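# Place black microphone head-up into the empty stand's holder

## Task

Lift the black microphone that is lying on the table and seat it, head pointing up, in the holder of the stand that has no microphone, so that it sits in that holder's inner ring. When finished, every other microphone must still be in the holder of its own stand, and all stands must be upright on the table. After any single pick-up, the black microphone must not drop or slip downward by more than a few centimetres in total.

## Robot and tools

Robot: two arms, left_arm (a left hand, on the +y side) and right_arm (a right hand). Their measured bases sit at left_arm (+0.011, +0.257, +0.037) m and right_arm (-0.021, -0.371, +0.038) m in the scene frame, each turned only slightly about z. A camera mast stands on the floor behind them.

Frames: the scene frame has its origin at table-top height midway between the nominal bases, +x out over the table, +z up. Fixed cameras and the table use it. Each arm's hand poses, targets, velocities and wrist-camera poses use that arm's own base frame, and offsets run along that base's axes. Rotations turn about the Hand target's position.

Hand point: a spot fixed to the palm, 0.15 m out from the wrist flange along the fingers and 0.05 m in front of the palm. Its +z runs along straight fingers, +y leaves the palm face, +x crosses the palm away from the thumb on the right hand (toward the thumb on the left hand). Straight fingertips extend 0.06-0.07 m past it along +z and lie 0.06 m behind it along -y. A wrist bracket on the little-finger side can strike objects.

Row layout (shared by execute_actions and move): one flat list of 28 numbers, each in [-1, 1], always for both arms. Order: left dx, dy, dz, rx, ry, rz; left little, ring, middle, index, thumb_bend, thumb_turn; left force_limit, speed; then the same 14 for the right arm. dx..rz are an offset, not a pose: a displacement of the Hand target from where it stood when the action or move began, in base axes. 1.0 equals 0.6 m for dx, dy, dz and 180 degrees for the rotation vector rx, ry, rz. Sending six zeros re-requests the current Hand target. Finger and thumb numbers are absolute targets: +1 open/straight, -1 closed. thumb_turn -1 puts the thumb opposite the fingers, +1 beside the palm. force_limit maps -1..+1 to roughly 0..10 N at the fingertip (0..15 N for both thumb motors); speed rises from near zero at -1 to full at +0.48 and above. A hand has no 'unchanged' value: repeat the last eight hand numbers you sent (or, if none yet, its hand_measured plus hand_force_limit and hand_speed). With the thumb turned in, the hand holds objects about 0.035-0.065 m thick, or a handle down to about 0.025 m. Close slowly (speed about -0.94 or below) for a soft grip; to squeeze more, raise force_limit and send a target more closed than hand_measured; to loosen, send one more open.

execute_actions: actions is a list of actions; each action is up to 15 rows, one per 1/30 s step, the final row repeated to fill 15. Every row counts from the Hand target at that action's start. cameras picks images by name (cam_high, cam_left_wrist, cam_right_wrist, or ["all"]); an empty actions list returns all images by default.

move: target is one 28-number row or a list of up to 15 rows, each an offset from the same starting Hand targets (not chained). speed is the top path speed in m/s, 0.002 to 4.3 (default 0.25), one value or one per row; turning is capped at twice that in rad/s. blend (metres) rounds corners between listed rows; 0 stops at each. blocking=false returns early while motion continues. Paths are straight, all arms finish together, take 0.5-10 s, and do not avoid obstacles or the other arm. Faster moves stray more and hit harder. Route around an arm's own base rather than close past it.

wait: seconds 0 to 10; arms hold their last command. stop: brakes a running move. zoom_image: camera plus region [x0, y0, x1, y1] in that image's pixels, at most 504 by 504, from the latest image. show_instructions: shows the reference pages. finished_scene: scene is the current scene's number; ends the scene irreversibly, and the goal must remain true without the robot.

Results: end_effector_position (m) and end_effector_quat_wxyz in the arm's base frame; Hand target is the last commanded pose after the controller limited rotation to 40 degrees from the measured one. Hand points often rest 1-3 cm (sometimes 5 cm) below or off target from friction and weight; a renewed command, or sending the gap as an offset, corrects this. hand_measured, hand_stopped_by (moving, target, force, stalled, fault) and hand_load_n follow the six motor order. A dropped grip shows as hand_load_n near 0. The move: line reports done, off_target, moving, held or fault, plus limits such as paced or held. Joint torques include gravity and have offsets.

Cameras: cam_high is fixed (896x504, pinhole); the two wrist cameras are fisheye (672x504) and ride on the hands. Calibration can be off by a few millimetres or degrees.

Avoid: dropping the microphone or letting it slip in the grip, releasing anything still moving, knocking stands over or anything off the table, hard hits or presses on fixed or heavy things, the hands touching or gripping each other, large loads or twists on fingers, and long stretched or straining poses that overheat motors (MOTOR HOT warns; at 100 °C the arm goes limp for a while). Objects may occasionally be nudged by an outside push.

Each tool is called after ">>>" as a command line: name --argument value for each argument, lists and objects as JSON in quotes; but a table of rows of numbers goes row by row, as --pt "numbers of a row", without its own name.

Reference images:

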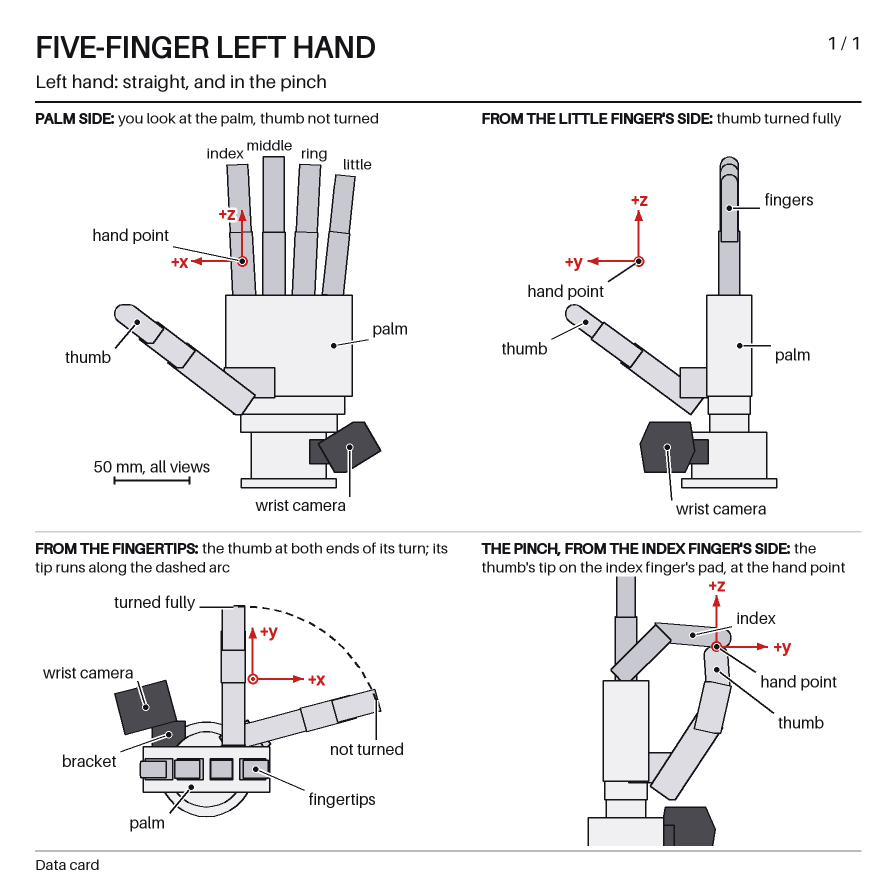

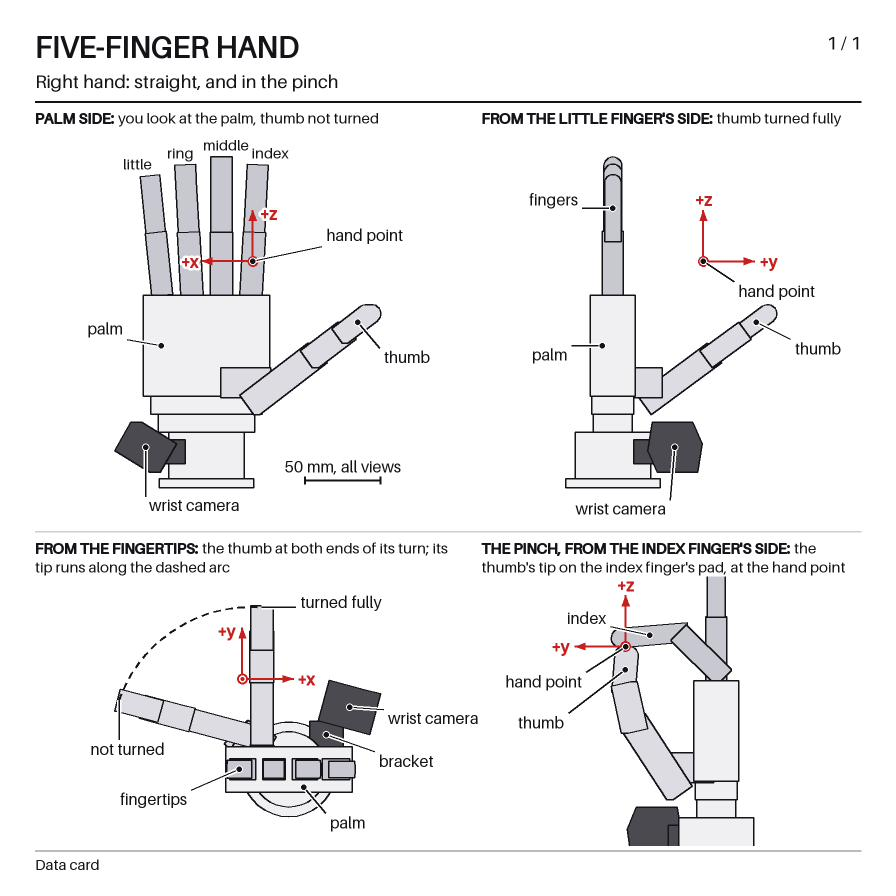

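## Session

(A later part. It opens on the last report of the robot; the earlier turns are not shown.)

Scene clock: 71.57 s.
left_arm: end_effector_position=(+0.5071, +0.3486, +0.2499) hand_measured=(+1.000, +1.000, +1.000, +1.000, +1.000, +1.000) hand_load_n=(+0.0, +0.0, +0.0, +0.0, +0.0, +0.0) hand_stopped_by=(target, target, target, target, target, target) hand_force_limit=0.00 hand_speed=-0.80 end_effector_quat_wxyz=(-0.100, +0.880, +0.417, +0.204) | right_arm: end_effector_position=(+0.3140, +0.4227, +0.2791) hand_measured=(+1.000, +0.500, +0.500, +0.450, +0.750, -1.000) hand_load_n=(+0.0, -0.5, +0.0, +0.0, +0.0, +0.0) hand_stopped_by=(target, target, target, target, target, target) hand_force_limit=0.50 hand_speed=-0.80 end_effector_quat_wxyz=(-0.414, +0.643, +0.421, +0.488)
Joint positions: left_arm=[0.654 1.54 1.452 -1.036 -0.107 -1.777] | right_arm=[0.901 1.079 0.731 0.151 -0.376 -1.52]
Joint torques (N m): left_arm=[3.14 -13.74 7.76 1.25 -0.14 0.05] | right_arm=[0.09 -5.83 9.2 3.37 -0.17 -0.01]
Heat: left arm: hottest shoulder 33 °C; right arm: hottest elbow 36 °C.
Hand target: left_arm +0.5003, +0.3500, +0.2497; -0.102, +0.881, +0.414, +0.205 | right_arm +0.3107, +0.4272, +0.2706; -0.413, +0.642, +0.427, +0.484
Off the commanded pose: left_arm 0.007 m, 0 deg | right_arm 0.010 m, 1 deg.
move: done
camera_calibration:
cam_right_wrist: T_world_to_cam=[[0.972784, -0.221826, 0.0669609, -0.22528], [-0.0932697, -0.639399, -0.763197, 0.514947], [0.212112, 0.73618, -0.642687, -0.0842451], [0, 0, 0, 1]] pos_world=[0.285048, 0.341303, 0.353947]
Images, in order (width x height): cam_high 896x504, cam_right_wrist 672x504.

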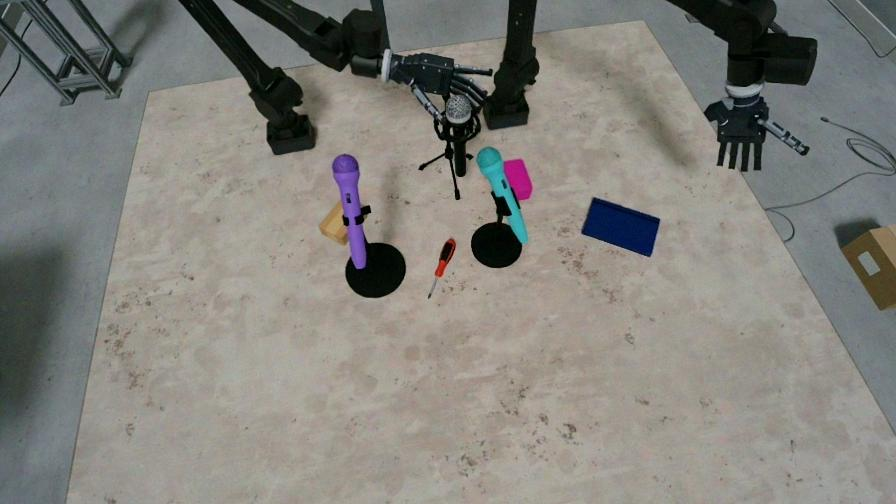

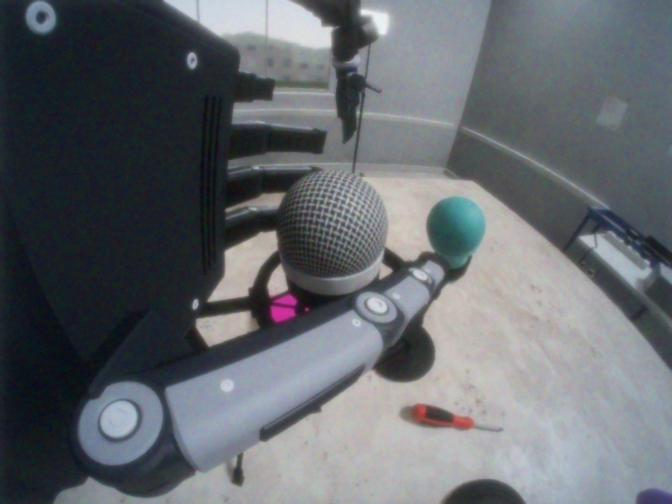

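>>> move --pt "0 0 0 0 0 0 1 1 1 1 1 1 0 -0.8 0 0 0 0 0 0 1 1 1 1 1 -1 0.5 -0.4" --pt "0 0 0 0 0 0 1 1 1 1 1 1 0 -0.8 0.02 -0.007 0.1 0 0 0 1 1 1 1 1 -1 0.5 -0.4" --cameras '["cam_high","cam_right_wrist"]' --speed 0.08

>>> zoom_image --camera "cam_high" --region '[410, 60, 494, 144]'

>>> zoom_image --camera "cam_right_wrist" --region '[160, 60, 480, 380]'

Scene clock: 73.87 s.
left_arm: end_effector_position=(+0.5071, +0.3486, +0.2499) hand_measured=(+1.000, +1.000, +1.000, +1.000, +1.000, +1.000) hand_load_n=(+0.0, +0.0, +0.0, +0.0, +0.0, +0.0) hand_stopped_by=(target, target, target, target, target, target) hand_force_limit=0.00 hand_speed=-0.80 end_effector_quat_wxyz=(-0.100, +0.880, +0.417, +0.204) | right_arm: end_effector_position=(+0.3103, +0.4193, +0.2975) hand_measured=(+1.000, +1.000, +1.000, +1.000, +1.000, -1.000) hand_load_n=(+0.0, +0.0, +0.0, +0.0, +0.0, +0.0) hand_stopped_by=(target, target, target, target, target, target) hand_force_limit=0.50 hand_speed=-0.40 end_effector_quat_wxyz=(-0.412, +0.656, +0.431, +0.463)
Joint positions: left_arm=[0.654 1.54 1.452 -1.036 -0.107 -1.777] | right_arm=[0.891 1.05 0.803 -0.007 -0.406 -1.528]
Joint torques (N m): left_arm=[3.19 -13.63 7.76 1.25 -0.14 0.06] | right_arm=[-1.67 -6.42 14.41 2.25 -0.28 -0.01]
Heat: left arm: hottest shoulder 33 °C; right arm: hottest elbow 36 °C.
Hand target: left_arm +0.5003, +0.3500, +0.2497; -0.102, +0.881, +0.414, +0.205 | right_arm +0.3227, +0.4229, +0.3307; -0.413, +0.642, +0.427, +0.484
Off the commanded pose: left_arm 0.007 m, 0 deg | right_arm 0.036 m, 3 deg.
move: off_target (right_arm)
camera_calibration:
cam_right_wrist: T_world_to_cam=[[0.979229, -0.198286, 0.0423457, -0.228192], [-0.104784, -0.673698, -0.731541, 0.534915], [0.173582, 0.711909, -0.680482, -0.0358021], [0, 0, 0, 1]] pos_world=[0.285717, 0.340612, 0.376613]
Images, in order (width x height): cam_high 896x504, cam_right_wrist 672x504.

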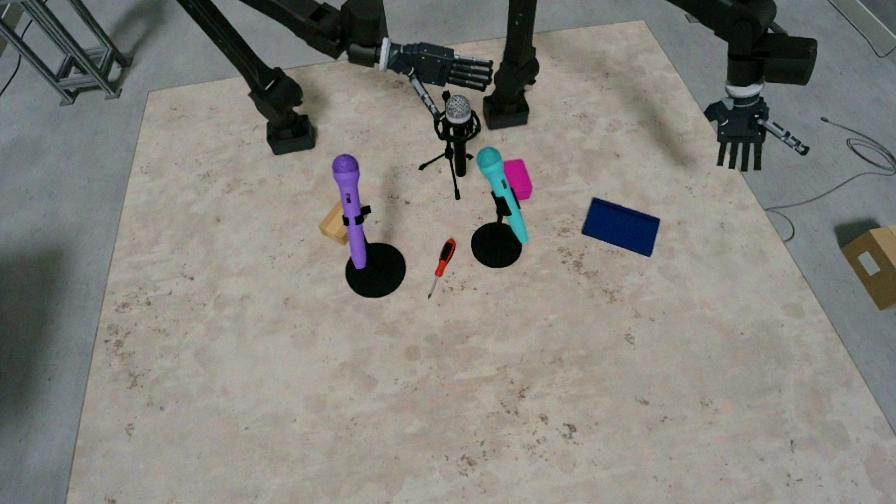

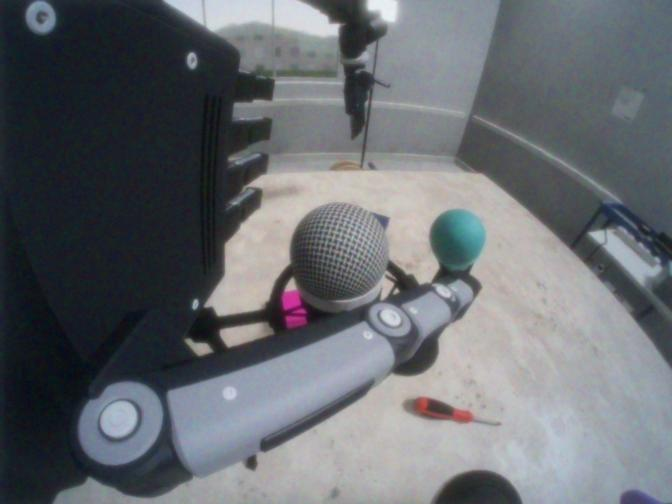

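Scaled by 6.000 from the camera's 896x504 image, which has a finer 1280x720 frame.

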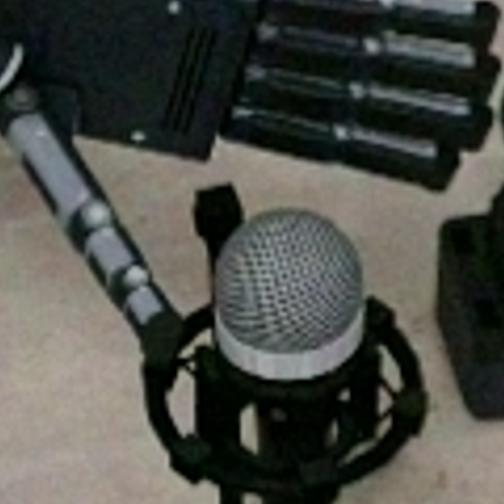

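Scaled by 1.575 from the camera's 672x504 image, which has a finer 960x720 frame.

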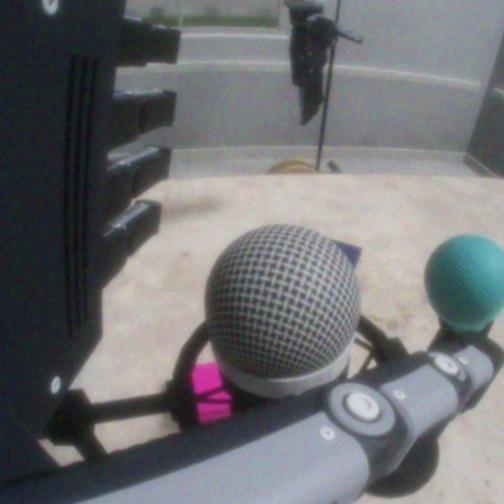

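>>> move --pt "0 0 0 0 0 0 1 1 1 1 1 1 0 -0.8 0 0 0.2 0 0 0 1 1 1 1 1 -1 0.5 -0.4" --pt "0 0 0 0 0 0 1 1 1 1 1 1 0 -0.8 -0.05 -0.2 0.25 0 0 0 1 1 1 1 1 -1 0.5 -0.4" --cameras '["cam_high"]' --speed 0.2 --blend '[0.02,0]'

>>> zoom_image --camera "cam_high" --region '[400, 60, 540, 210]'

Scene clock: 75.97 s.
left_arm: end_effector_position=(+0.5071, +0.3486, +0.2499) hand_measured=(+1.000, +1.000, +1.000, +1.000, +1.000, +1.000) hand_load_n=(+0.0, +0.0, +0.0, +0.0, +0.0, +0.0) hand_stopped_by=(target, target, target, target, target, target) hand_force_limit=0.00 hand_speed=-0.80 end_effector_quat_wxyz=(-0.100, +0.880, +0.417, +0.204) | right_arm: end_effector_position=(+0.2886, +0.3063, +0.4599) hand_measured=(+1.000, +1.000, +1.000, +1.000, +1.000, -1.000) hand_load_n=(+0.0, +0.0, +0.0, +0.0, +0.0, +0.0) hand_stopped_by=(target, target, target, target, target, target) hand_force_limit=0.50 hand_speed=-0.40 end_effector_quat_wxyz=(-0.417, +0.650, +0.427, +0.470)
Joint positions: left_arm=[0.654 1.54 1.452 -1.036 -0.107 -1.777] | right_arm=[0.66 0.782 1.081 -0.562 -0.631 -1.585]
Joint torques (N m): left_arm=[3.14 -13.63 7.76 1.24 -0.13 0.05] | right_arm=[-2.08 -2.08 13.07 2.19 -0.28 -0.02]
Heat: left arm: hottest shoulder 33 °C; right arm: hottest elbow 36 °C.
Hand target: left_arm +0.5003, +0.3500, +0.2497; -0.102, +0.881, +0.414, +0.205 | right_arm +0.2928, +0.3030, +0.4806; -0.413, +0.642, +0.427, +0.484
Off the commanded pose: left_arm 0.007 m, 0 deg | right_arm 0.022 m, 2 deg.
move: off_target (right_arm)
Images, in order (width x height): cam_high 896x504.

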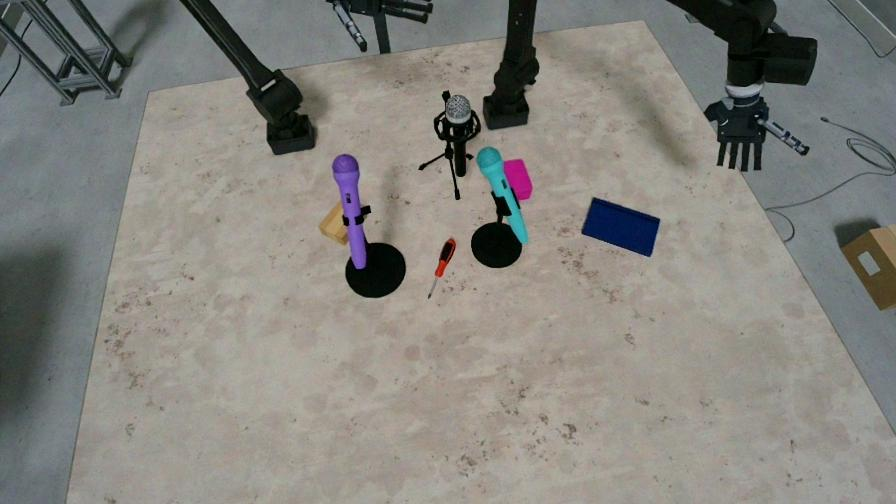

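Scaled by 3.360 from the camera's 896x504 image, which has a finer 1280x720 frame.

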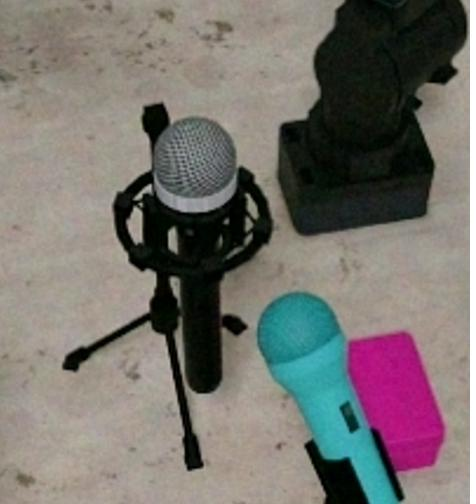

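Seated well, everything is upright. Finish scene 1.

>>> finished_scene --scene 1

The scene is finished: the task was done.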